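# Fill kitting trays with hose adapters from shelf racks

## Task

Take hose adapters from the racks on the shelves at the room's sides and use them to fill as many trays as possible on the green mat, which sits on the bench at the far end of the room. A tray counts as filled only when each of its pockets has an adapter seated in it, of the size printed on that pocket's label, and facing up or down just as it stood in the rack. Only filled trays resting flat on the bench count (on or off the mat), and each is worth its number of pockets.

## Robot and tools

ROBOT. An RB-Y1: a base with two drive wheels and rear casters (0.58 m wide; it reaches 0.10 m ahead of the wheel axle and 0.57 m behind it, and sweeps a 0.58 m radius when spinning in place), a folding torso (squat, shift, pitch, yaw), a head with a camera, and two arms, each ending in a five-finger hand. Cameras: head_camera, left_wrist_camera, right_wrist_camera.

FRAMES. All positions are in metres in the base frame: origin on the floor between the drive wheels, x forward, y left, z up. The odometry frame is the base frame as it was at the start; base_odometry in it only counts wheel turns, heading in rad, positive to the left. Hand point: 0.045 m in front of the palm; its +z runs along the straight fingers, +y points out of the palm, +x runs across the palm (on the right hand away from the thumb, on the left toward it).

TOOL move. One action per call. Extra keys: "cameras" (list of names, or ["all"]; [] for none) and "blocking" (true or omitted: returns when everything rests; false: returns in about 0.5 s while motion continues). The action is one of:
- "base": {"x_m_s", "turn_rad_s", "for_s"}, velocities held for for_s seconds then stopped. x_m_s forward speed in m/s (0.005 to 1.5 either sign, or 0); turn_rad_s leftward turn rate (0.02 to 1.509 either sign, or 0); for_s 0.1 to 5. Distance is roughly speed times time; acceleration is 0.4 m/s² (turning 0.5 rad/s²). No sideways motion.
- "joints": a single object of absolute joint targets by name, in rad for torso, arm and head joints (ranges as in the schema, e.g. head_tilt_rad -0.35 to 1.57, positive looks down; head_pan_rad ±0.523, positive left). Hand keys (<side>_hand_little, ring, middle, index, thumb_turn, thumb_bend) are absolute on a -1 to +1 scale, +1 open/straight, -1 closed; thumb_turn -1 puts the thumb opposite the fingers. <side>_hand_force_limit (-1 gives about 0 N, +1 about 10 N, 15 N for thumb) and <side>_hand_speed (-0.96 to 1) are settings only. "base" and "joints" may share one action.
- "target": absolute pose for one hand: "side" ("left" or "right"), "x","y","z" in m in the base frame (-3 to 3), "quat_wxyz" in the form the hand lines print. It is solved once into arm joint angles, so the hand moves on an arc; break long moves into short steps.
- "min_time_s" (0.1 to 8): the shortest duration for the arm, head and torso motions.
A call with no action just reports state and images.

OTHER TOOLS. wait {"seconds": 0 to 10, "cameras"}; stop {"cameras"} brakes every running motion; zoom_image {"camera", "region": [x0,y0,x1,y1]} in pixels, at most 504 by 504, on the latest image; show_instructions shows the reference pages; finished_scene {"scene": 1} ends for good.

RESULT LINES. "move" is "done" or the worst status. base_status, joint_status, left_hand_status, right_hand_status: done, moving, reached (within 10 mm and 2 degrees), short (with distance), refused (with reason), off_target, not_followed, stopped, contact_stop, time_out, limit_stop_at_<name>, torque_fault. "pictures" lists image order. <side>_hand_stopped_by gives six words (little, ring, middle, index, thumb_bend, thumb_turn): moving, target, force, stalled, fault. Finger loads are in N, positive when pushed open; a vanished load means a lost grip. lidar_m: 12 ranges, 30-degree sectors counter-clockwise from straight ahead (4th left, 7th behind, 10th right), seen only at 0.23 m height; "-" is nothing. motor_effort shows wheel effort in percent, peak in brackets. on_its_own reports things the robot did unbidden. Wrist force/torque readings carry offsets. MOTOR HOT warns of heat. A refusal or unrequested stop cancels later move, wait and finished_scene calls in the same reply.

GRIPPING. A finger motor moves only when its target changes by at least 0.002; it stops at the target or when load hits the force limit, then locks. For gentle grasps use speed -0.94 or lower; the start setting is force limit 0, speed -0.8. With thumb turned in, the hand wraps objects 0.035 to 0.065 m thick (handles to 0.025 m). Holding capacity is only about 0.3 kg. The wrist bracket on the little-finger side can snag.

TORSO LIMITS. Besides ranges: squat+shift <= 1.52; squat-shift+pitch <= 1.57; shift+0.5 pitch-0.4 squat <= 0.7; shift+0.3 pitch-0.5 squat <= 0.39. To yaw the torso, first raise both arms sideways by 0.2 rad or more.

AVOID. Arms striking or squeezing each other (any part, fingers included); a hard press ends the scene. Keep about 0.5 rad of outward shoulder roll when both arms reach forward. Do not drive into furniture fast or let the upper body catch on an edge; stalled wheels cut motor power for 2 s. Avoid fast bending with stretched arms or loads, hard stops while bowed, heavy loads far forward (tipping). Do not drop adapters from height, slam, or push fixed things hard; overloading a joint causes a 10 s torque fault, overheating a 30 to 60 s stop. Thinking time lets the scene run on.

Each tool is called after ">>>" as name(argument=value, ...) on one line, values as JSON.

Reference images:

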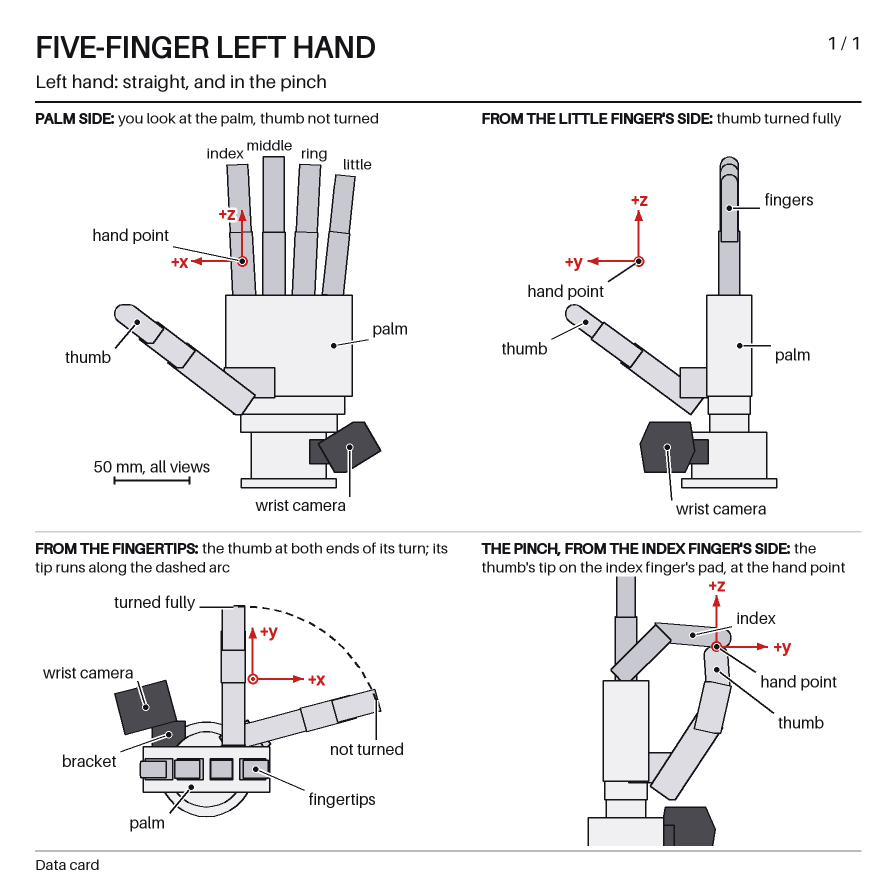

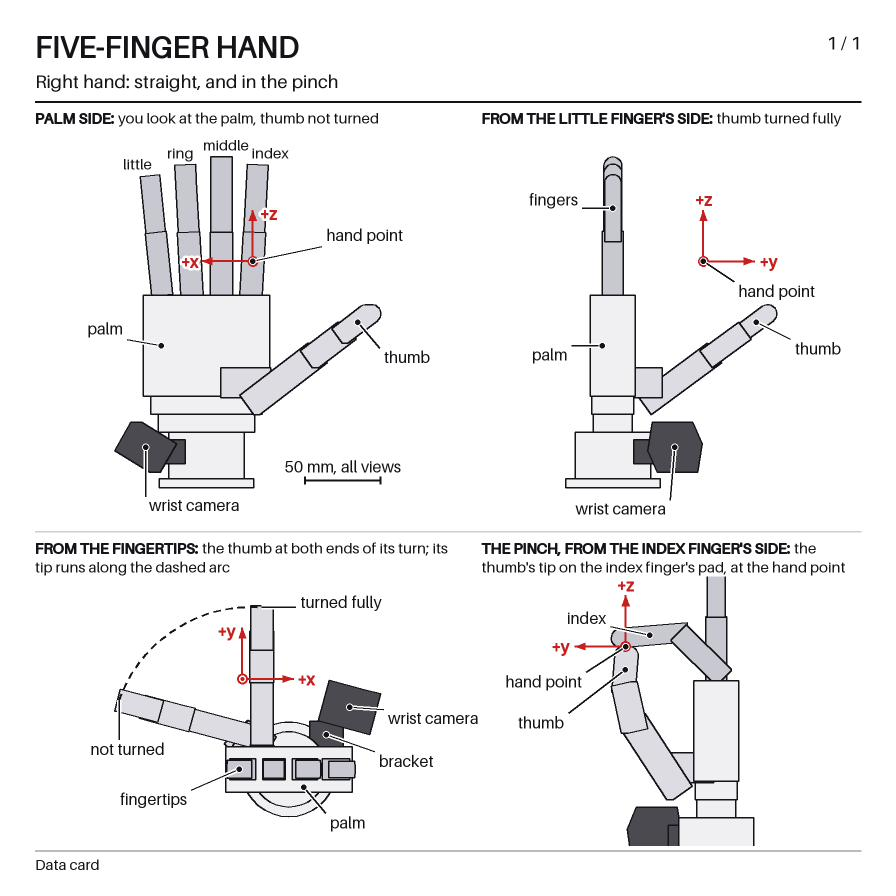

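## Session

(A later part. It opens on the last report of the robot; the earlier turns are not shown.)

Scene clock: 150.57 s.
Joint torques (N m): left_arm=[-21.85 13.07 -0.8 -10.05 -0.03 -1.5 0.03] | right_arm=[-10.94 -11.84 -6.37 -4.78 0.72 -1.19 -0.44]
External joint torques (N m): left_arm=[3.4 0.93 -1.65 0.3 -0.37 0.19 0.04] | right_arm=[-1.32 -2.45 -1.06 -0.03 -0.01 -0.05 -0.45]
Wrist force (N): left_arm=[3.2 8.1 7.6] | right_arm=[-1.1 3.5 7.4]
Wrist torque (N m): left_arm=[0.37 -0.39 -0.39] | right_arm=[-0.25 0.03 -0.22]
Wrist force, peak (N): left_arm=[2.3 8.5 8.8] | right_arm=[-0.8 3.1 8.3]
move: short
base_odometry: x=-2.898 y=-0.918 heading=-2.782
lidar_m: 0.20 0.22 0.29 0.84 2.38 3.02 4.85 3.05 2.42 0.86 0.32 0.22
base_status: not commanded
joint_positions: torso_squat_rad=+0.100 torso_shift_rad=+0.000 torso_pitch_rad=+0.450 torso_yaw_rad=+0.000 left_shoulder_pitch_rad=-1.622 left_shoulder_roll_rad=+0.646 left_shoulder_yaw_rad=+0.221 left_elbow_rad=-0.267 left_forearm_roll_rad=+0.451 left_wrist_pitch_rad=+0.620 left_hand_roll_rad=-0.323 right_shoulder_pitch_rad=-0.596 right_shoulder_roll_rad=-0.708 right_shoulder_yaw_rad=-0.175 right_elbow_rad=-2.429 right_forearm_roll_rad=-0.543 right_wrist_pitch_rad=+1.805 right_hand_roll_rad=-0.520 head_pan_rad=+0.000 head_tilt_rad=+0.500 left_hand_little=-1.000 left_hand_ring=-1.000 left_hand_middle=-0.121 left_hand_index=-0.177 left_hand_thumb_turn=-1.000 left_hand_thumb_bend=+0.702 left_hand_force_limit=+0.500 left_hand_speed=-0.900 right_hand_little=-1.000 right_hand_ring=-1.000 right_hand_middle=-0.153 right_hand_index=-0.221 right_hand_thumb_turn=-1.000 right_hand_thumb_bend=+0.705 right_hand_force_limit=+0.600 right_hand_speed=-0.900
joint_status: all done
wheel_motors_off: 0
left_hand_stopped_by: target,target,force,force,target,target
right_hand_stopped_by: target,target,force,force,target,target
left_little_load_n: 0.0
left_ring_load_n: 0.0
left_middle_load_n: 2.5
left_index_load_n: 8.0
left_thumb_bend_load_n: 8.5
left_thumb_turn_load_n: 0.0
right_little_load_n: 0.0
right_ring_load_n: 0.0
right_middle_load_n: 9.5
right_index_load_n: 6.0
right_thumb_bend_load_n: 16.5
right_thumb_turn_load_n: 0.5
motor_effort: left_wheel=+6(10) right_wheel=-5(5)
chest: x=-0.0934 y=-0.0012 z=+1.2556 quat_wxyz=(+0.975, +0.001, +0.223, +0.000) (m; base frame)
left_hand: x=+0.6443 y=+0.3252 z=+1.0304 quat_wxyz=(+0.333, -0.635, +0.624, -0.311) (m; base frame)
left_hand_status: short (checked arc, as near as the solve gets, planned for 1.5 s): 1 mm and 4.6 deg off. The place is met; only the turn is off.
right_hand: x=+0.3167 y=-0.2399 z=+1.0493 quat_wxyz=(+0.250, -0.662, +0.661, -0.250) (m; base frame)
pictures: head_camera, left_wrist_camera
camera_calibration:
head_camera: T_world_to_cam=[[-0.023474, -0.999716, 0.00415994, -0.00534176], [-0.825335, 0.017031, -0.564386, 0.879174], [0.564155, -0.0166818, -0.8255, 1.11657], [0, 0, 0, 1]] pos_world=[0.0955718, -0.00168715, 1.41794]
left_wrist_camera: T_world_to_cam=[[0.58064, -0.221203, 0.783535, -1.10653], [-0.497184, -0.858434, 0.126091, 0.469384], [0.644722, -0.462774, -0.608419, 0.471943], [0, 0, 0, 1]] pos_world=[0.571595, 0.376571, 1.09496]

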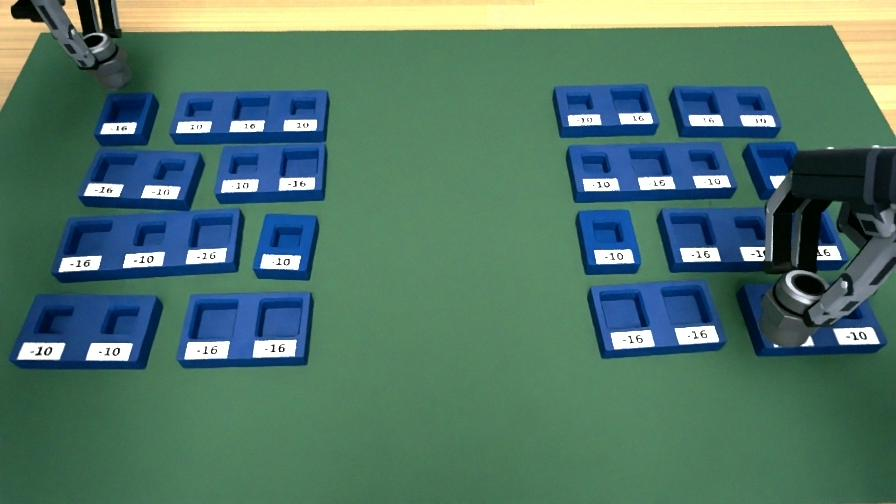

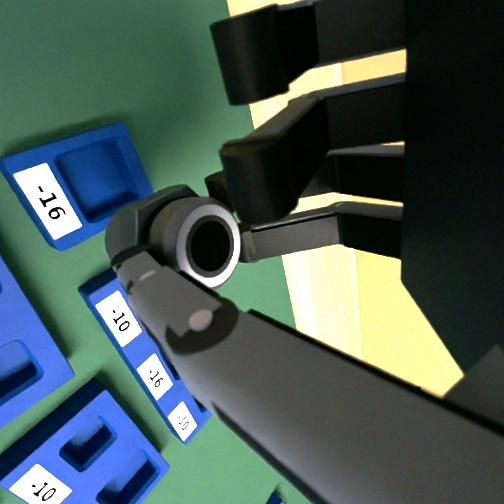

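>>> move(target={"side": "left", "x": 0.48, "y": 0.32, "z": 1.17, "quat_wxyz": [0.3536, -0.6124, 0.6124, -0.3536]}, min_time_s=1.2)

>>> move(target={"side": "right", "x": 0.32, "y": -0.24, "z": 1.15, "quat_wxyz": [0.3536, -0.6124, 0.6124, -0.3536]}, min_time_s=1.2)

>>> move(joints={"torso_pitch_rad": 0.6, "torso_squat_rad": 0.2, "head_tilt_rad": 0.4})

>>> move(target={"side": "left", "x": 0.64, "y": 0.328, "z": 1.01, "quat_wxyz": [0.3536, -0.6124, 0.6124, -0.3536]}, min_time_s=1.5, cameras=["head_camera", "left_wrist_camera"])

>>> zoom_image(camera="head_camera", region=[50, 20, 210, 180])

>>> zoom_image(camera="left_wrist_camera", region=[0, 80, 300, 380])

Scene clock: 154.43 s.
Joint torques (N m): left_arm=[-15.15 12.56 4.21 -8.21 -0.08 -2.32 0.03] | right_arm=[-10.74 -11.93 -5.97 -4.63 0.82 -1.25 -0.53]
External joint torques (N m): left_arm=[1.28 -0.01 1.29 -1.46 -0.12 -0.44 0.04] | right_arm=[-1.12 -2.53 -0.66 0.12 0.09 -0.11 -0.54]
Wrist force (N): left_arm=[2.8 8.6 7.0] | right_arm=[-1.4 4.0 7.1]
Wrist torque (N m): left_arm=[0.41 -0.38 -0.22] | right_arm=[-0.15 0.03 -0.30]
Wrist force, peak (N): left_arm=[2.8 11.0 6.8] | right_arm=[-1.3 3.7 8.0]
move: done
base_odometry: x=-2.898 y=-0.918 heading=-2.782
lidar_m: 0.20 0.21 0.30 0.83 2.39 3.01 4.85 3.05 2.42 0.87 0.31 0.22
base_status: not commanded
joint_positions: torso_squat_rad=+0.100 torso_shift_rad=+0.000 torso_pitch_rad=+0.450 torso_yaw_rad=+0.000 left_shoulder_pitch_rad=-1.011 left_shoulder_roll_rad=+0.599 left_shoulder_yaw_rad=+0.494 left_elbow_rad=-1.922 left_forearm_roll_rad=+0.453 left_wrist_pitch_rad=+1.582 left_hand_roll_rad=-0.004 right_shoulder_pitch_rad=-0.596 right_shoulder_roll_rad=-0.708 right_shoulder_yaw_rad=-0.175 right_elbow_rad=-2.429 right_forearm_roll_rad=-0.543 right_wrist_pitch_rad=+1.805 right_hand_roll_rad=-0.520 head_pan_rad=+0.000 head_tilt_rad=+0.500 left_hand_little=-1.000 left_hand_ring=-1.000 left_hand_middle=-0.121 left_hand_index=-0.177 left_hand_thumb_turn=-1.000 left_hand_thumb_bend=+0.702 left_hand_force_limit=+0.500 left_hand_speed=-0.900 right_hand_little=-1.000 right_hand_ring=-1.000 right_hand_middle=-0.153 right_hand_index=-0.221 right_hand_thumb_turn=-1.000 right_hand_thumb_bend=+0.705 right_hand_force_limit=+0.600 right_hand_speed=-0.900
joint_status: all done
wheel_motors_off: 0
left_hand_stopped_by: target,target,force,force,target,target
right_hand_stopped_by: target,target,force,force,target,target
left_little_load_n: 0.0
left_ring_load_n: 0.0
left_middle_load_n: 2.5
left_index_load_n: 8.0
left_thumb_bend_load_n: 8.5
left_thumb_turn_load_n: 0.0
right_little_load_n: 0.0
right_ring_load_n: 0.0
right_middle_load_n: 9.5
right_index_load_n: 6.0
right_thumb_bend_load_n: 16.0
right_thumb_turn_load_n: 0.5
motor_effort: left_wheel=+6(9) right_wheel=-4(6)
chest: x=-0.0934 y=-0.0012 z=+1.2556 quat_wxyz=(+0.975, +0.001, +0.223, +0.000) (m; base frame)
left_hand: x=+0.4798 y=+0.3201 z=+1.1699 quat_wxyz=(+0.353, -0.612, +0.613, -0.353) (m; base frame)
left_hand_status: reached (checked arc, planned for 1.5 s): 0 mm and 0.0 deg off.
right_hand: x=+0.3167 y=-0.2399 z=+1.0493 quat_wxyz=(+0.250, -0.662, +0.661, -0.250) (m; base frame)
pictures: none

Scene clock: 155.97 s.
Joint torques (N m): left_arm=[-15.34 12.14 3.84 -7.98 0.02 -2.05 0.2] | right_arm=[-10.5 -13.05 -5.52 -2.45 0.8 -1.55 -0.51]
External joint torques (N m): left_arm=[1.09 -0.42 0.93 -1.23 -0.02 -0.17 0.2] | right_arm=[-1.6 -3.07 -1.02 -0.12 -0.04 -0.15 -0.51]
Wrist force (N): left_arm=[3.0 8.7 7.1] | right_arm=[-0.9 4.8 6.0]
Wrist torque (N m): left_arm=[0.42 -0.40 -0.23] | right_arm=[-0.13 0.01 -0.22]
Wrist force, peak (N): left_arm=[2.8 8.7 7.3] | right_arm=[-0.5 3.7 8.0]
move: short
base_odometry: x=-2.898 y=-0.918 heading=-2.782
lidar_m: 0.21 0.21 0.30 0.85 2.38 3.03 4.85 3.05 2.43 0.86 0.30 0.22
base_status: not commanded
joint_positions: torso_squat_rad=+0.100 torso_shift_rad=+0.000 torso_pitch_rad=+0.450 torso_yaw_rad=+0.000 left_shoulder_pitch_rad=-1.011 left_shoulder_roll_rad=+0.599 left_shoulder_yaw_rad=+0.494 left_elbow_rad=-1.922 left_forearm_roll_rad=+0.453 left_wrist_pitch_rad=+1.582 left_hand_roll_rad=-0.004 right_shoulder_pitch_rad=-0.674 right_shoulder_roll_rad=-0.765 right_shoulder_yaw_rad=-0.396 right_elbow_rad=-2.617 right_forearm_roll_rad=-0.692 right_wrist_pitch_rad=+1.866 right_hand_roll_rad=-0.554 head_pan_rad=+0.000 head_tilt_rad=+0.500 left_hand_little=-1.000 left_hand_ring=-1.000 left_hand_middle=-0.121 left_hand_index=-0.177 left_hand_thumb_turn=-1.000 left_hand_thumb_bend=+0.702 left_hand_force_limit=+0.500 left_hand_speed=-0.900 right_hand_little=-1.000 right_hand_ring=-1.000 right_hand_middle=-0.153 right_hand_index=-0.221 right_hand_thumb_turn=-1.000 right_hand_thumb_bend=+0.705 right_hand_force_limit=+0.600 right_hand_speed=-0.900
joint_status: all done
wheel_motors_off: 0
left_hand_stopped_by: target,target,force,force,target,target
right_hand_stopped_by: target,target,force,force,target,target
left_little_load_n: 0.0
left_ring_load_n: 0.0
left_middle_load_n: 2.0
left_index_load_n: 8.0
left_thumb_bend_load_n: 8.5
left_thumb_turn_load_n: 0.0
right_little_load_n: 0.0
right_ring_load_n: 0.0
right_middle_load_n: 9.5
right_index_load_n: 6.0
right_thumb_bend_load_n: 16.5
right_thumb_turn_load_n: 0.5
motor_effort: left_wheel=+7(9) right_wheel=-4(5)
chest: x=-0.0934 y=-0.0012 z=+1.2556 quat_wxyz=(+0.975, +0.001, +0.223, +0.000) (m; base frame)
left_hand: x=+0.4798 y=+0.3201 z=+1.1699 quat_wxyz=(+0.353, -0.612, +0.613, -0.353) (m; base frame)
right_hand: x=+0.3206 y=-0.2401 z=+1.1498 quat_wxyz=(+0.341, -0.633, +0.619, -0.316) (m; base frame)
right_hand_status: short (checked arc, as near as the solve gets, planned for 1.2 s): 1 mm and 5.2 deg off. The place is met; only the turn is off.
pictures: none

Scene clock: 157.27 s.
Joint torques (N m): left_arm=[-13.71 13.15 4.57 -8.63 0.07 -1.65 0.04] | right_arm=[-8.97 -12.68 -5.77 -3.23 0.66 -1.38 -0.55]
External joint torques (N m): left_arm=[1.29 0.37 1.15 -1.15 0.03 0.05 0.05] | right_arm=[-1.45 -2.79 -1.05 0.02 -0.1 -0.13 -0.55]
Wrist force (N): left_arm=[2.8 7.8 7.8] | right_arm=[-0.3 4.3 6.7]
Wrist torque (N m): left_arm=[0.33 -0.36 -0.20] | right_arm=[-0.16 -0.09 -0.14]
Wrist force, peak (N): left_arm=[3.1 8.4 8.3] | right_arm=[-1.0 4.2 7.9]
move: done
base_odometry: x=-2.898 y=-0.918 heading=-2.782
lidar_m: 0.20 0.21 0.30 0.84 2.39 3.02 4.85 3.05 2.42 0.85 0.30 0.22
base_status: not commanded
joint_positions: torso_squat_rad=+0.200 torso_shift_rad=+0.000 torso_pitch_rad=+0.600 torso_yaw_rad=+0.000 left_shoulder_pitch_rad=-1.011 left_shoulder_roll_rad=+0.599 left_shoulder_yaw_rad=+0.494 left_elbow_rad=-1.922 left_forearm_roll_rad=+0.453 left_wrist_pitch_rad=+1.582 left_hand_roll_rad=-0.004 right_shoulder_pitch_rad=-0.674 right_shoulder_roll_rad=-0.765 right_shoulder_yaw_rad=-0.396 right_elbow_rad=-2.617 right_forearm_roll_rad=-0.692 right_wrist_pitch_rad=+1.866 right_hand_roll_rad=-0.554 head_pan_rad=+0.000 head_tilt_rad=+0.400 left_hand_little=-1.000 left_hand_ring=-1.000 left_hand_middle=-0.121 left_hand_index=-0.177 left_hand_thumb_turn=-1.000 left_hand_thumb_bend=+0.702 left_hand_force_limit=+0.500 left_hand_speed=-0.900 right_hand_little=-1.000 right_hand_ring=-1.000 right_hand_middle=-0.153 right_hand_index=-0.221 right_hand_thumb_turn=-1.000 right_hand_thumb_bend=+0.705 right_hand_force_limit=+0.600 right_hand_speed=-0.900
joint_status: all done
wheel_motors_off: 0
left_hand_stopped_by: target,target,force,force,target,target
right_hand_stopped_by: target,target,force,force,target,target
left_little_load_n: 0.0
left_ring_load_n: 0.0
left_middle_load_n: 2.0
left_index_load_n: 8.0
left_thumb_bend_load_n: 8.0
left_thumb_turn_load_n: -0.5
right_little_load_n: 0.0
right_ring_load_n: 0.0
right_middle_load_n: 9.5
right_index_load_n: 6.0
right_thumb_bend_load_n: 16.5
right_thumb_turn_load_n: 0.5
motor_effort: left_wheel=+8(9) right_wheel=-4(5)
chest: x=-0.0532 y=-0.0011 z=+1.2219 quat_wxyz=(+0.955, +0.001, +0.296, +0.000) (m; base frame)
left_hand: x=+0.5007 y=+0.3202 z=+1.0515 quat_wxyz=(+0.306, -0.637, +0.637, -0.307) (m; base frame)
right_hand: x=+0.3403 y=-0.2400 z=+1.0554 quat_wxyz=(+0.294, -0.655, +0.643, -0.267) (m; base frame)
pictures: none

Scene clock: 159.17 s.
Joint torques (N m): left_arm=[-18.91 13.5 2.17 -10.45 0.17 -1.56 -0.14] | right_arm=[-9.12 -12.74 -5.69 -3.01 0.7 -1.43 -0.5]
External joint torques (N m): left_arm=[1.42 -0.09 0.09 -0.24 -0.2 0.28 -0.13] | right_arm=[-1.6 -2.85 -0.98 0.23 -0.06 -0.17 -0.5]
Wrist force (N): left_arm=[2.9 8.4 6.8] | right_arm=[-0.5 3.8 6.5]
Wrist torque (N m): left_arm=[0.40 -0.40 -0.40] | right_arm=[-0.20 -0.06 -0.16]
Wrist force, peak (N): left_arm=[2.6 8.7 7.9] | right_arm=[-1.0 4.4 8.0]
move: done
base_odometry: x=-2.898 y=-0.918 heading=-2.782
lidar_m: 0.21 0.22 0.31 0.84 2.39 3.03 4.85 3.05 2.42 0.87 0.31 0.22
base_status: not commanded
joint_positions: torso_squat_rad=+0.200 torso_shift_rad=+0.000 torso_pitch_rad=+0.600 torso_yaw_rad=+0.000 left_shoulder_pitch_rad=-1.252 left_shoulder_roll_rad=+0.563 left_shoulder_yaw_rad=+0.437 left_elbow_rad=-1.249 left_forearm_roll_rad=+0.386 left_wrist_pitch_rad=+0.992 left_hand_roll_rad=-0.210 right_shoulder_pitch_rad=-0.674 right_shoulder_roll_rad=-0.765 right_shoulder_yaw_rad=-0.396 right_elbow_rad=-2.617 right_forearm_roll_rad=-0.692 right_wrist_pitch_rad=+1.866 right_hand_roll_rad=-0.554 head_pan_rad=+0.000 head_tilt_rad=+0.400 left_hand_little=-1.000 left_hand_ring=-1.000 left_hand_middle=-0.121 left_hand_index=-0.177 left_hand_thumb_turn=-1.000 left_hand_thumb_bend=+0.702 left_hand_force_limit=+0.500 left_hand_speed=-0.900 right_hand_little=-1.000 right_hand_ring=-1.000 right_hand_middle=-0.153 right_hand_index=-0.221 right_hand_thumb_turn=-1.000 right_hand_thumb_bend=+0.705 right_hand_force_limit=+0.600 right_hand_speed=-0.900
joint_status: all done
wheel_motors_off: 0
left_hand_stopped_by: target,target,force,force,target,target
right_hand_stopped_by: target,target,force,force,target,target
left_little_load_n: 0.0
left_ring_load_n: 0.0
left_middle_load_n: 2.0
left_index_load_n: 8.5
left_thumb_bend_load_n: 8.0
left_thumb_turn_load_n: -0.5
right_little_load_n: 0.0
right_ring_load_n: 0.0
right_middle_load_n: 9.5
right_index_load_n: 6.5
right_thumb_bend_load_n: 16.0
right_thumb_turn_load_n: 1.0
motor_effort: left_wheel=+6(9) right_wheel=-5(5)
chest: x=-0.0532 y=-0.0011 z=+1.2219 quat_wxyz=(+0.955, +0.001, +0.296, +0.000) (m; base frame)
left_hand: x=+0.6397 y=+0.3282 z=+1.0102 quat_wxyz=(+0.354, -0.613, +0.612, -0.353) (m; base frame)
left_hand_status: reached (checked arc, planned for 1.5 s): 0 mm and 0.1 deg off.
right_hand: x=+0.3403 y=-0.2400 z=+1.0554 quat_wxyz=(+0.294, -0.655, +0.643, -0.267) (m; base frame)
pictures: head_camera, left_wrist_camera
camera_calibration:
head_camera: T_world_to_cam=[[-0.0232011, -0.999716, 0.00547005, -0.00533606], [-0.852588, 0.0169288, -0.522309, 0.847537], [0.522068, -0.0167819, -0.852739, 1.07829], [0, 0, 0, 1]] pos_world=[0.159536, -0.00158661, 1.3622]
left_wrist_camera: T_world_to_cam=[[0.490663, -0.220427, 0.843008, -1.09011], [-0.532198, -0.841862, 0.0896317, 0.526007], [0.689939, -0.492626, -0.530381, 0.365926], [0, 0, 0, 1]] pos_world=[0.56235, 0.3828, 1.06591]

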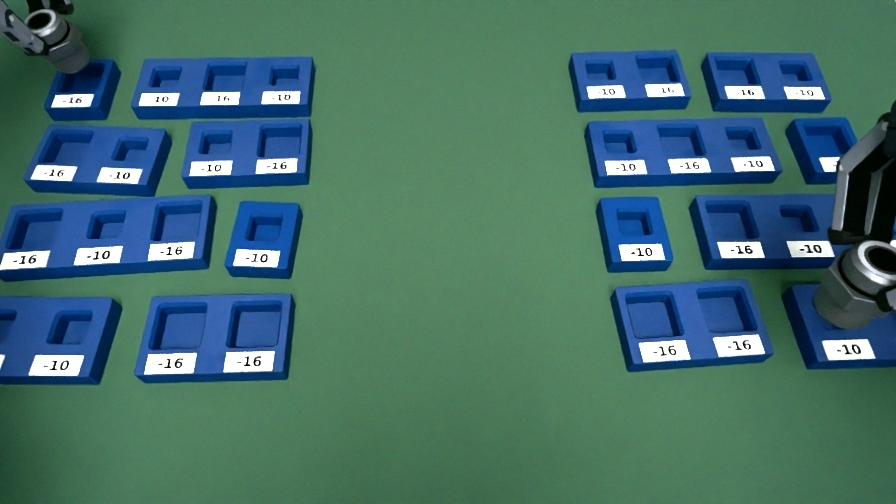

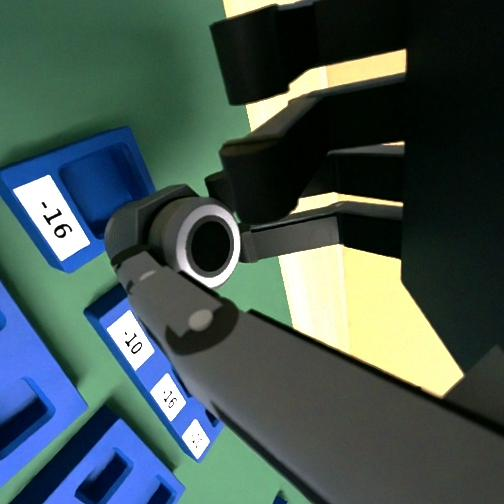

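Scaled by 3.150 from the camera's 896x504 image, which has a finer 1280x720 frame.

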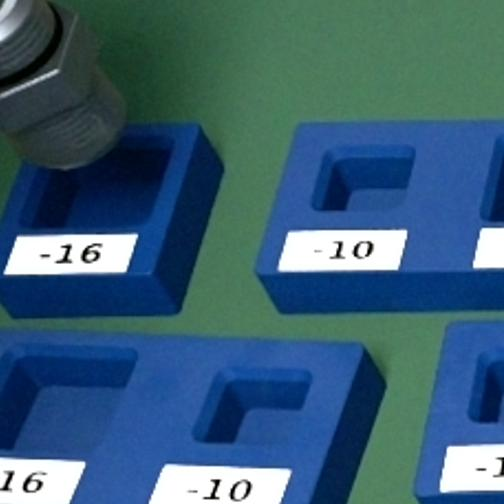

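Scaled by 1.680 from the camera's 504x504 image, which has a finer 720x720 frame.

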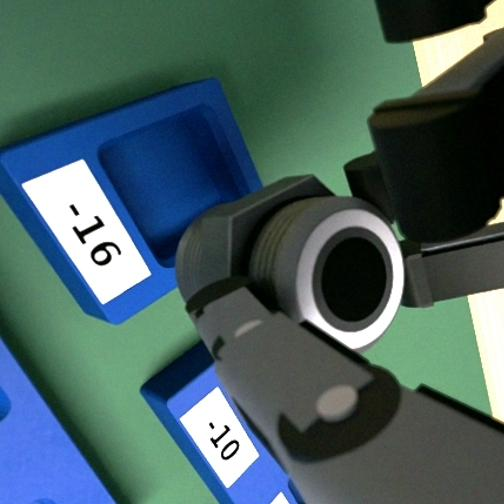

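>>> move(target={"side": "left", "x": 0.660, "y": 0.342, "z": 0.99, "quat_wxyz": [0.3536, -0.6124, 0.6124, -0.3536]}, min_time_s=1, cameras=["head_camera", "left_wrist_camera"])

>>> zoom_image(camera="head_camera", region=[10, 0, 150, 140])

>>> zoom_image(camera="left_wrist_camera", region=[0, 80, 300, 380])

Scene clock: 163.00 s.
Joint torques (N m): left_arm=[-19.78 16.09 3.26 -10.8 0.65 -1.7 -0.11] | right_arm=[-9.32 -12.69 -5.52 -3.26 0.69 -1.37 -0.51]
External joint torques (N m): left_arm=[1.52 1.97 1.52 -0.25 0.18 0.09 -0.11] | right_arm=[-1.8 -2.79 -0.81 -0.01 -0.07 -0.12 -0.51]
Wrist force (N): left_arm=[2.9 8.7 6.9] | right_arm=[-0.2 3.8 6.9]
Wrist torque (N m): left_arm=[0.45 -0.43 -0.38] | right_arm=[-0.20 -0.10 -0.17]
Wrist force, peak (N): left_arm=[2.9 9.6 6.7] | right_arm=[-0.7 4.1 7.8]
move: done
base_odometry: x=-2.898 y=-0.918 heading=-2.782
lidar_m: 0.20 0.22 0.30 0.85 2.38 3.02 4.85 3.05 2.42 0.86 0.31 0.21
base_status: not commanded
joint_positions: torso_squat_rad=+0.200 torso_shift_rad=+0.000 torso_pitch_rad=+0.600 torso_yaw_rad=+0.000 left_shoulder_pitch_rad=-1.326 left_shoulder_roll_rad=+0.594 left_shoulder_yaw_rad=+0.443 left_elbow_rad=-1.015 left_forearm_roll_rad=+0.435 left_wrist_pitch_rad=+0.858 left_hand_roll_rad=-0.311 right_shoulder_pitch_rad=-0.674 right_shoulder_roll_rad=-0.765 right_shoulder_yaw_rad=-0.396 right_elbow_rad=-2.617 right_forearm_roll_rad=-0.692 right_wrist_pitch_rad=+1.866 right_hand_roll_rad=-0.554 head_pan_rad=+0.000 head_tilt_rad=+0.400 left_hand_little=-1.000 left_hand_ring=-1.000 left_hand_middle=-0.121 left_hand_index=-0.177 left_hand_thumb_turn=-1.000 left_hand_thumb_bend=+0.702 left_hand_force_limit=+0.500 left_hand_speed=-0.900 right_hand_little=-1.000 right_hand_ring=-1.000 right_hand_middle=-0.153 right_hand_index=-0.221 right_hand_thumb_turn=-1.000 right_hand_thumb_bend=+0.705 right_hand_force_limit=+0.600 right_hand_speed=-0.900
joint_status: all done
wheel_motors_off: 0
left_hand_stopped_by: target,target,force,force,target,target
right_hand_stopped_by: target,target,force,force,target,target
left_little_load_n: 0.5
left_ring_load_n: 0.0
left_middle_load_n: 2.0
left_index_load_n: 8.5
left_thumb_bend_load_n: 8.5
left_thumb_turn_load_n: 0.0
right_little_load_n: 0.0
right_ring_load_n: 0.0
right_middle_load_n: 9.5
right_index_load_n: 6.0
right_thumb_bend_load_n: 16.0
right_thumb_turn_load_n: 0.5
motor_effort: left_wheel=+5(9) right_wheel=-4(5)
chest: x=-0.0532 y=-0.0011 z=+1.2219 quat_wxyz=(+0.955, +0.001, +0.296, +0.000) (m; base frame)
left_hand: x=+0.6599 y=+0.3419 z=+0.9899 quat_wxyz=(+0.354, -0.612, +0.612, -0.353) (m; base frame)
left_hand_status: reached (checked arc, planned for 1.0 s): 0 mm and 0.0 deg off.
right_hand: x=+0.3403 y=-0.2400 z=+1.0554 quat_wxyz=(+0.294, -0.655, +0.643, -0.267) (m; base frame)
pictures: head_camera, left_wrist_camera
camera_calibration:
head_camera: T_world_to_cam=[[-0.0232011, -0.999716, 0.00547005, -0.00533606], [-0.852588, 0.0169288, -0.522309, 0.847537], [0.522068, -0.0167819, -0.852739, 1.07829], [0, 0, 0, 1]] pos_world=[0.159536, -0.00158661, 1.3622]
left_wrist_camera: T_world_to_cam=[[0.491119, -0.221071, 0.842573, -1.07956], [-0.533007, -0.841318, 0.0899375, 0.550173], [0.688989, -0.493267, -0.531019, 0.349484], [0, 0, 0, 1]] pos_world=[0.582645, 0.396601, 1.04571]

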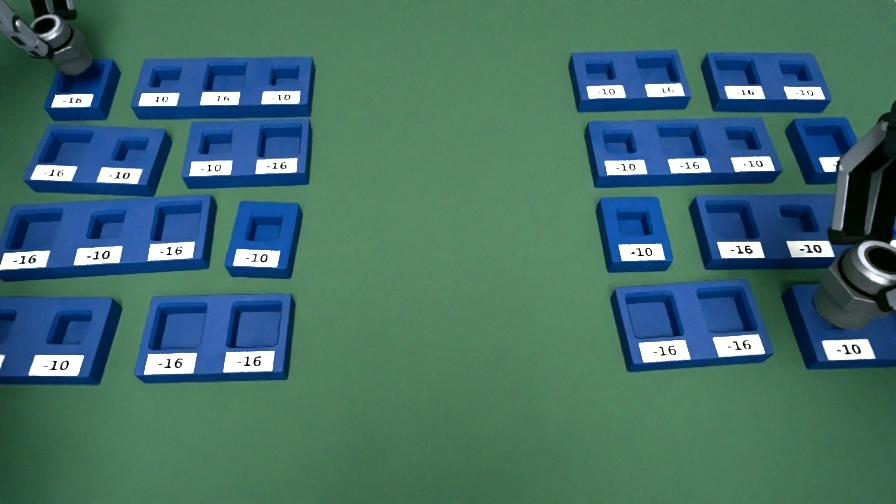

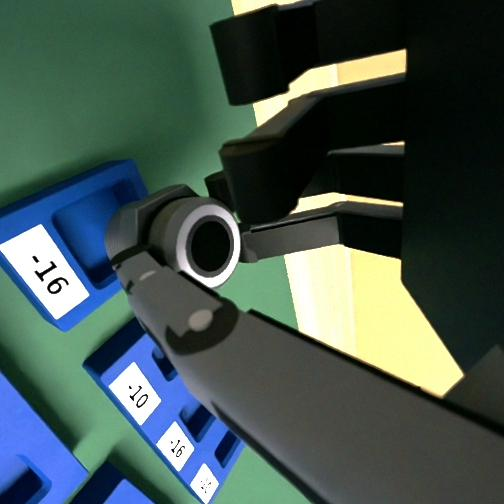

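Scaled by 3.600 from the camera's 896x504 image, which has a finer 1280x720 frame.

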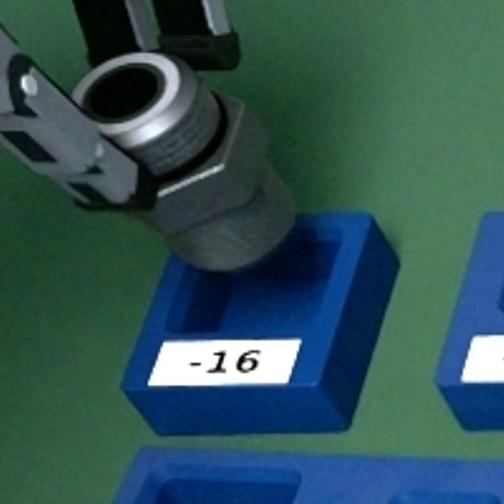

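Scaled by 1.680 from the camera's 504x504 image, which has a finer 720x720 frame.

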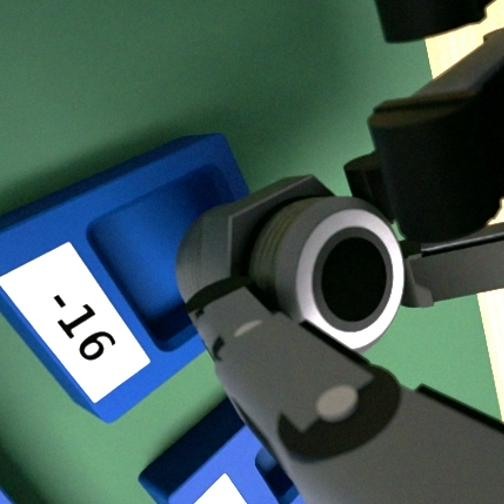

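>>> move(target={"side": "left", "x": 0.662, "y": 0.343, "z": 0.978, "quat_wxyz": [0.3536, -0.6124, 0.6124, -0.3536]}, min_time_s=0.8, cameras=["head_camera", "left_wrist_camera"])

>>> zoom_image(camera="head_camera", region=[10, 0, 150, 140])

>>> zoom_image(camera="left_wrist_camera", region=[0, 80, 300, 380])

Scene clock: 164.97 s.
Joint torques (N m): left_arm=[-20.77 13.7 3.44 -10.75 0.67 -2 -0.13] | right_arm=[-9.33 -12.54 -5.93 -3.34 0.81 -1.3 -0.46]
External joint torques (N m): left_arm=[0.6 -0.46 1.77 -0.14 0.18 -0.22 -0.12] | right_arm=[-1.82 -2.65 -1.22 -0.09 0.05 -0.05 -0.47]
Wrist force (N): left_arm=[2.9 8.6 6.8] | right_arm=[-0.3 3.8 6.7]
Wrist torque (N m): left_arm=[0.45 -0.43 -0.39] | right_arm=[-0.26 -0.11 -0.17]
Wrist force, peak (N): left_arm=[3.1 8.8 7.3] | right_arm=[-0.6 5.0 7.3]
move: done
base_odometry: x=-2.898 y=-0.918 heading=-2.782
lidar_m: 0.19 0.21 0.30 0.84 2.39 3.01 4.85 3.05 2.43 0.85 0.31 0.22
base_status: not commanded
joint_positions: torso_squat_rad=+0.200 torso_shift_rad=+0.000 torso_pitch_rad=+0.600 torso_yaw_rad=+0.000 left_shoulder_pitch_rad=-1.329 left_shoulder_roll_rad=+0.592 left_shoulder_yaw_rad=+0.443 left_elbow_rad=-0.964 left_forearm_roll_rad=+0.449 left_wrist_pitch_rad=+0.814 left_hand_roll_rad=-0.338 right_shoulder_pitch_rad=-0.674 right_shoulder_roll_rad=-0.765 right_shoulder_yaw_rad=-0.396 right_elbow_rad=-2.617 right_forearm_roll_rad=-0.692 right_wrist_pitch_rad=+1.866 right_hand_roll_rad=-0.554 head_pan_rad=+0.000 head_tilt_rad=+0.400 left_hand_little=-1.000 left_hand_ring=-1.000 left_hand_middle=-0.121 left_hand_index=-0.177 left_hand_thumb_turn=-1.000 left_hand_thumb_bend=+0.702 left_hand_force_limit=+0.500 left_hand_speed=-0.900 right_hand_little=-1.000 right_hand_ring=-1.000 right_hand_middle=-0.153 right_hand_index=-0.221 right_hand_thumb_turn=-1.000 right_hand_thumb_bend=+0.705 right_hand_force_limit=+0.600 right_hand_speed=-0.900
joint_status: all done
wheel_motors_off: 0
left_hand_stopped_by: target,target,force,force,target,target
right_hand_stopped_by: target,target,force,force,target,target
left_little_load_n: 0.0
left_ring_load_n: 0.0
left_middle_load_n: 2.0
left_index_load_n: 8.0
left_thumb_bend_load_n: 8.5
left_thumb_turn_load_n: 0.0
right_little_load_n: 0.0
right_ring_load_n: 0.0
right_middle_load_n: 10.0
right_index_load_n: 6.0
right_thumb_bend_load_n: 16.0
right_thumb_turn_load_n: 0.5
motor_effort: left_wheel=+5(10) right_wheel=-3(5)
chest: x=-0.0532 y=-0.0011 z=+1.2219 quat_wxyz=(+0.955, +0.001, +0.296, +0.000) (m; base frame)
left_hand: x=+0.6619 y=+0.3432 z=+0.9779 quat_wxyz=(+0.354, -0.612, +0.612, -0.353) (m; base frame)
left_hand_status: reached (checked arc, planned for 0.8 s): 0 mm and 0.0 deg off.
right_hand: x=+0.3403 y=-0.2400 z=+1.0554 quat_wxyz=(+0.294, -0.655, +0.643, -0.267) (m; base frame)
pictures: head_camera, left_wrist_camera
camera_calibration:
head_camera: T_world_to_cam=[[-0.0232011, -0.999716, 0.00547005, -0.00533606], [-0.852588, 0.0169288, -0.522309, 0.847537], [0.522068, -0.0167819, -0.852739, 1.07829], [0, 0, 0, 1]] pos_world=[0.159536, -0.00158661, 1.3622]
left_wrist_camera: T_world_to_cam=[[0.491185, -0.2213, 0.842475, -1.07009], [-0.532953, -0.841375, 0.0897139, 0.553542], [0.688984, -0.493066, -0.531213, 0.342503], [0, 0, 0, 1]] pos_world=[0.584644, 0.397802, 1.03381]

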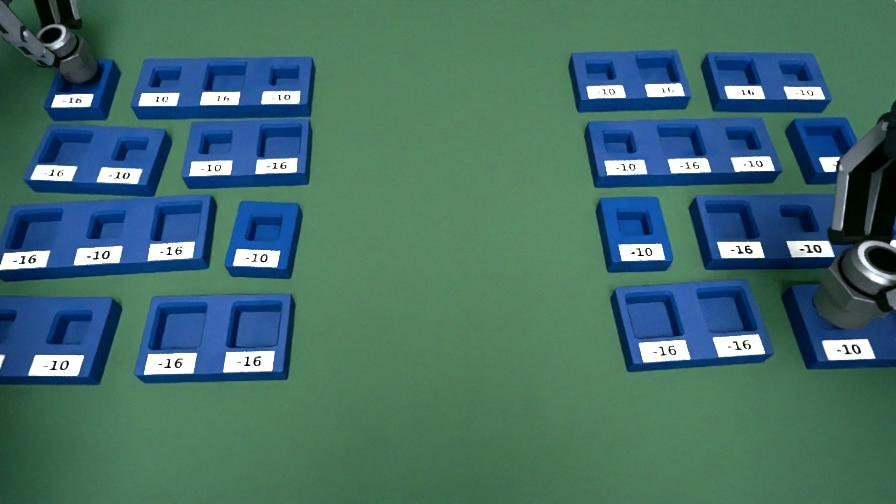

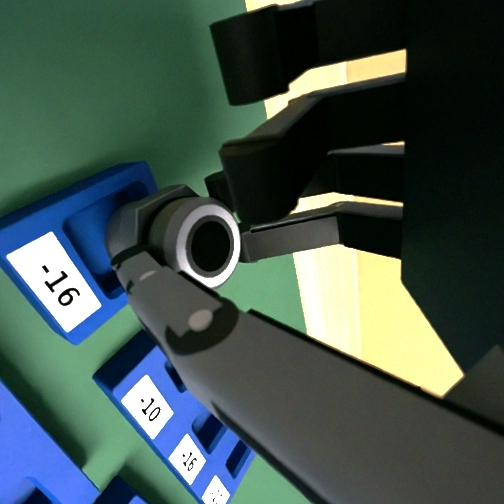

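Scaled by 3.600 from the camera's 896x504 image, which has a finer 1280x720 frame.

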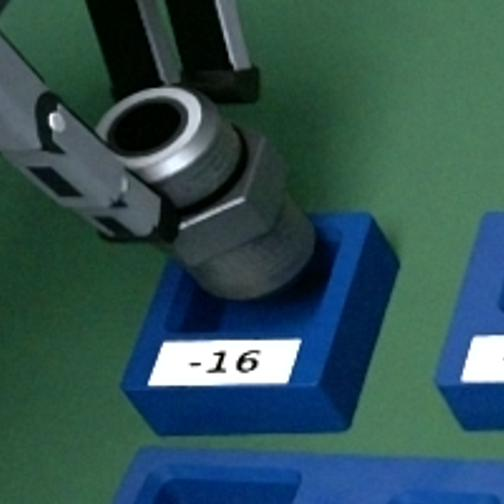

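Scaled by 1.680 from the camera's 504x504 image, which has a finer 720x720 frame.

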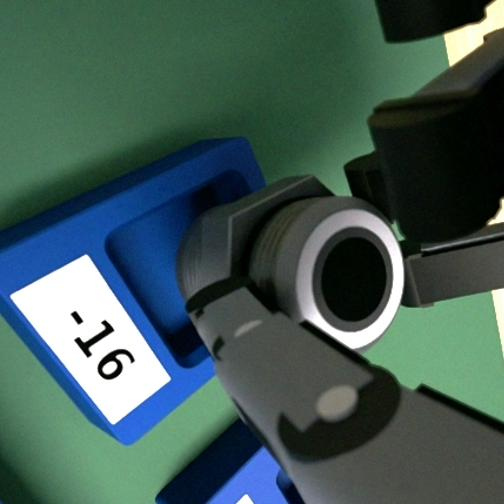

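>>> move(target={"side": "left", "x": 0.661, "y": 0.346, "z": 0.966, "quat_wxyz": [0.3536, -0.6124, 0.6124, -0.3536]}, min_time_s=0.8, cameras=["head_camera", "left_wrist_camera"])

>>> zoom_image(camera="head_camera", region=[10, 0, 150, 140])

>>> zoom_image(camera="left_wrist_camera", region=[0, 80, 300, 380])

Scene clock: 166.43 s.
Joint torques (N m): left_arm=[-18.28 13.53 2.91 -10.78 0.57 -2.21 -0.11] | right_arm=[-9.08 -12.67 -5.72 -3.14 0.81 -1.47 -0.48]
External joint torques (N m): left_arm=[2.94 -0.7 1.26 -0.14 0.07 -0.44 -0.1] | right_arm=[-1.56 -2.78 -1 0.1 0.05 -0.21 -0.49]
Wrist force (N): left_arm=[2.9 8.6 7.0] | right_arm=[-0.8 3.7 6.4]
Wrist torque (N m): left_arm=[0.42 -0.40 -0.40] | right_arm=[-0.25 0.06 -0.22]
Wrist force, peak (N): left_arm=[3.2 9.0 7.8] | right_arm=[-0.6 4.1 8.0]
move: done
base_odometry: x=-2.898 y=-0.918 heading=-2.782
lidar_m: 0.21 0.22 0.30 0.84 2.39 3.01 4.85 3.04 2.43 0.85 0.30 0.22
base_status: not commanded
joint_positions: torso_squat_rad=+0.200 torso_shift_rad=+0.000 torso_pitch_rad=+0.600 torso_yaw_rad=+0.000 left_shoulder_pitch_rad=-1.317 left_shoulder_roll_rad=+0.589 left_shoulder_yaw_rad=+0.447 left_elbow_rad=-0.942 left_forearm_roll_rad=+0.466 left_wrist_pitch_rad=+0.783 left_hand_roll_rad=-0.361 right_shoulder_pitch_rad=-0.674 right_shoulder_roll_rad=-0.765 right_shoulder_yaw_rad=-0.396 right_elbow_rad=-2.617 right_forearm_roll_rad=-0.692 right_wrist_pitch_rad=+1.866 right_hand_roll_rad=-0.554 head_pan_rad=+0.000 head_tilt_rad=+0.400 left_hand_little=-1.000 left_hand_ring=-1.000 left_hand_middle=-0.121 left_hand_index=-0.177 left_hand_thumb_turn=-1.000 left_hand_thumb_bend=+0.702 left_hand_force_limit=+0.500 left_hand_speed=-0.900 right_hand_little=-1.000 right_hand_ring=-1.000 right_hand_middle=-0.153 right_hand_index=-0.221 right_hand_thumb_turn=-1.000 right_hand_thumb_bend=+0.705 right_hand_force_limit=+0.600 right_hand_speed=-0.900
joint_status: all done
wheel_motors_off: 0
left_hand_stopped_by: target,target,force,force,target,target
right_hand_stopped_by: target,target,force,force,target,target
left_little_load_n: 0.0
left_ring_load_n: 0.5
left_middle_load_n: 2.0
left_index_load_n: 8.0
left_thumb_bend_load_n: 8.0
left_thumb_turn_load_n: 0.0
right_little_load_n: 0.0
right_ring_load_n: 0.0
right_middle_load_n: 9.5
right_index_load_n: 6.5
right_thumb_bend_load_n: 16.5
right_thumb_turn_load_n: 0.5
motor_effort: left_wheel=+7(8) right_wheel=-4(5)
chest: x=-0.0532 y=-0.0011 z=+1.2219 quat_wxyz=(+0.955, +0.001, +0.296, +0.000) (m; base frame)
left_hand: x=+0.6603 y=+0.3460 z=+0.9666 quat_wxyz=(+0.354, -0.613, +0.612, -0.353) (m; base frame)
left_hand_status: reached (checked arc, planned for 0.8 s): 1 mm and 0.1 deg off.
right_hand: x=+0.3403 y=-0.2400 z=+1.0554 quat_wxyz=(+0.294, -0.655, +0.643, -0.267) (m; base frame)
pictures: head_camera, left_wrist_camera
camera_calibration:
head_camera: T_world_to_cam=[[-0.0232011, -0.999716, 0.00547005, -0.00533606], [-0.852588, 0.0169288, -0.522309, 0.847537], [0.522068, -0.0167819, -0.852739, 1.07829], [0, 0, 0, 1]] pos_world=[0.159536, -0.00158661, 1.3622]
left_wrist_camera: T_world_to_cam=[[0.491169, -0.221098, 0.842537, -1.0593], [-0.532095, -0.841968, 0.0892433, 0.55628], [0.689658, -0.492144, -0.531194, 0.3382], [0, 0, 0, 1]] pos_world=[0.583047, 0.400604, 1.0225]

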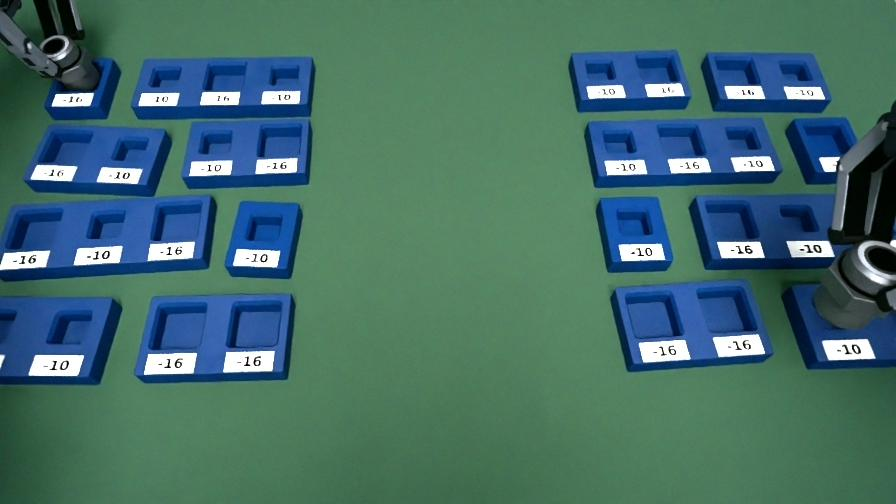

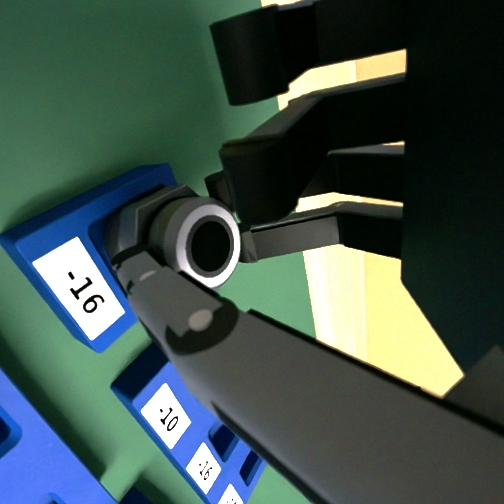

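Scaled by 3.600 from the camera's 896x504 image, which has a finer 1280x720 frame.

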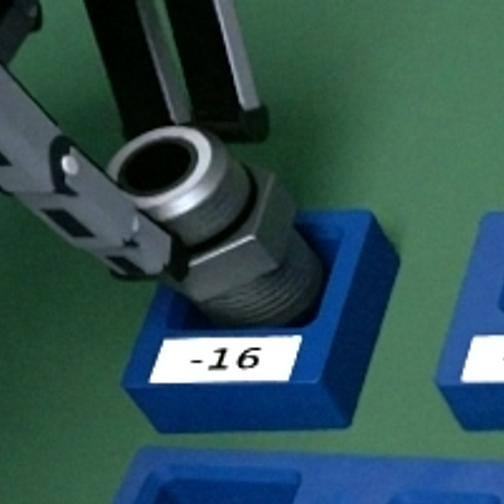

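Scaled by 1.680 from the camera's 504x504 image, which has a finer 720x720 frame.

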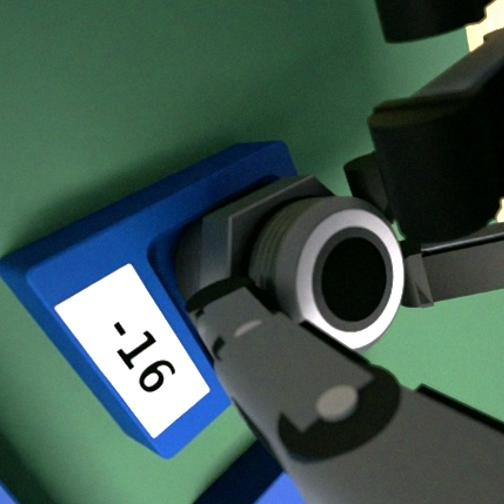

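>>> move(target={"side": "left", "x": 0.662, "y": 0.348, "z": 0.956, "quat_wxyz": [0.3536, -0.6124, 0.6124, -0.3536]}, min_time_s=1.2, cameras=["head_camera", "left_wrist_camera"])

>>> zoom_image(camera="head_camera", region=[10, 0, 150, 140])

Scene clock: 168.33 s.
Joint torques (N m): left_arm=[-12.72 13.72 2.53 -4.78 -0.89 -1.11 -0.81] | right_arm=[-9 -12.57 -5.5 -3.15 0.78 -1.34 -0.47]
External joint torques (N m): left_arm=[8.6 -0.57 0.97 5.88 -1.41 0.64 -0.8] | right_arm=[-1.47 -2.68 -0.79 0.09 0.02 -0.08 -0.48]
Wrist force (N): left_arm=[6.9 -2.7 -8.1] | right_arm=[-0.9 4.0 6.5]
Wrist torque (N m): left_arm=[-0.30 -0.59 -0.44] | right_arm=[-0.17 -0.04 -0.20]
Wrist force, peak (N): left_arm=[8.3 -3.8 -9.8] | right_arm=[-0.6 3.9 7.7]
move: done
base_odometry: x=-2.898 y=-0.918 heading=-2.782
lidar_m: 0.21 0.21 0.29 0.85 2.38 3.03 4.86 3.05 2.43 0.88 0.30 0.22
base_status: not commanded
joint_positions: torso_squat_rad=+0.200 torso_shift_rad=+0.000 torso_pitch_rad=+0.599 torso_yaw_rad=+0.000 left_shoulder_pitch_rad=-1.327 left_shoulder_roll_rad=+0.592 left_shoulder_yaw_rad=+0.449 left_elbow_rad=-0.886 left_forearm_roll_rad=+0.491 left_wrist_pitch_rad=+0.741 left_hand_roll_rad=-0.397 right_shoulder_pitch_rad=-0.674 right_shoulder_roll_rad=-0.765 right_shoulder_yaw_rad=-0.396 right_elbow_rad=-2.617 right_forearm_roll_rad=-0.692 right_wrist_pitch_rad=+1.866 right_hand_roll_rad=-0.554 head_pan_rad=+0.000 head_tilt_rad=+0.400 left_hand_little=-1.000 left_hand_ring=-1.000 left_hand_middle=-0.121 left_hand_index=-0.177 left_hand_thumb_turn=-1.000 left_hand_thumb_bend=+0.702 left_hand_force_limit=+0.500 left_hand_speed=-0.900 right_hand_little=-1.000 right_hand_ring=-1.000 right_hand_middle=-0.153 right_hand_index=-0.221 right_hand_thumb_turn=-1.000 right_hand_thumb_bend=+0.705 right_hand_force_limit=+0.600 right_hand_speed=-0.900
joint_status: all done
wheel_motors_off: 0
left_hand_stopped_by: target,target,force,force,target,target
right_hand_stopped_by: target,target,force,force,target,target
left_little_load_n: 0.0
left_ring_load_n: 0.0
left_middle_load_n: 0.5
left_index_load_n: 8.5
left_thumb_bend_load_n: 9.0
left_thumb_turn_load_n: 4.0
right_little_load_n: 0.0
right_ring_load_n: 0.0
right_middle_load_n: 9.5
right_index_load_n: 6.0
right_thumb_bend_load_n: 16.5
right_thumb_turn_load_n: 0.5
motor_effort: left_wheel=+7(9) right_wheel=-5(5)
chest: x=-0.0537 y=-0.0012 z=+1.2220 quat_wxyz=(+0.955, +0.001, +0.295, +0.000) (m; base frame)
left_hand: x=+0.6626 y=+0.3476 z=+0.9586 quat_wxyz=(+0.355, -0.611, +0.612, -0.355) (m; base frame)
left_hand_status: reached (checked arc, planned for 1.2 s): 3 mm and 0.2 deg off.
right_hand: x=+0.3399 y=-0.2401 z=+1.0558 quat_wxyz=(+0.294, -0.655, +0.642, -0.267) (m; base frame)
pictures: head_camera, left_wrist_camera
camera_calibration:
head_camera: T_world_to_cam=[[-0.0233261, -0.999714, 0.00525936, -0.00524566], [-0.852091, 0.0171296, -0.523114, 0.848201], [0.522874, -0.0166837, -0.852247, 1.07806], [0, 0, 0, 1]] pos_world=[0.158933, -0.00178755, 1.36251]
left_wrist_camera: T_world_to_cam=[[0.487304, -0.221197, 0.844752, -1.05278], [-0.533778, -0.841066, 0.0876839, 0.561736], [0.691097, -0.493639, -0.527926, 0.329626], [0, 0, 0, 1]] pos_world=[0.585065, 0.402301, 1.0141]

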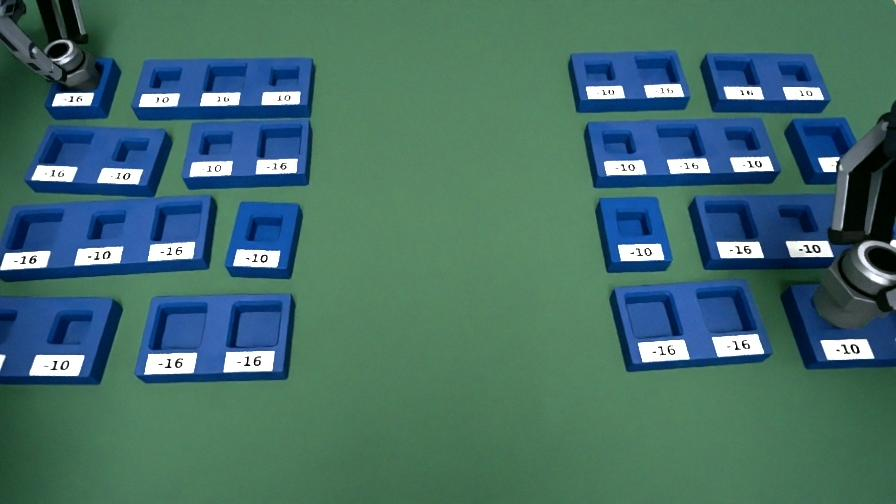

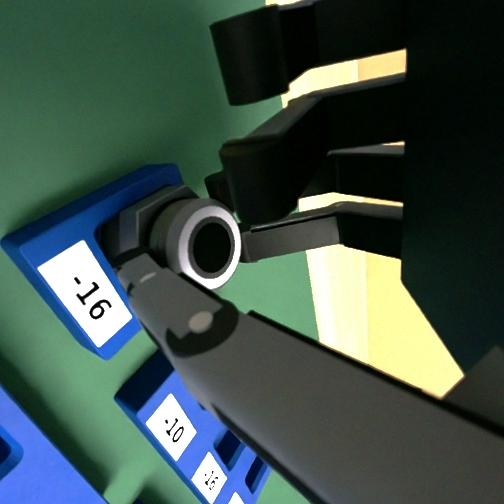

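Scaled by 3.600 from the camera's 896x504 image, which has a finer 1280x720 frame.

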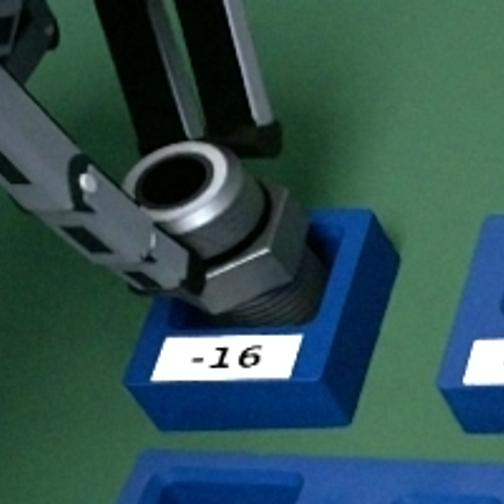

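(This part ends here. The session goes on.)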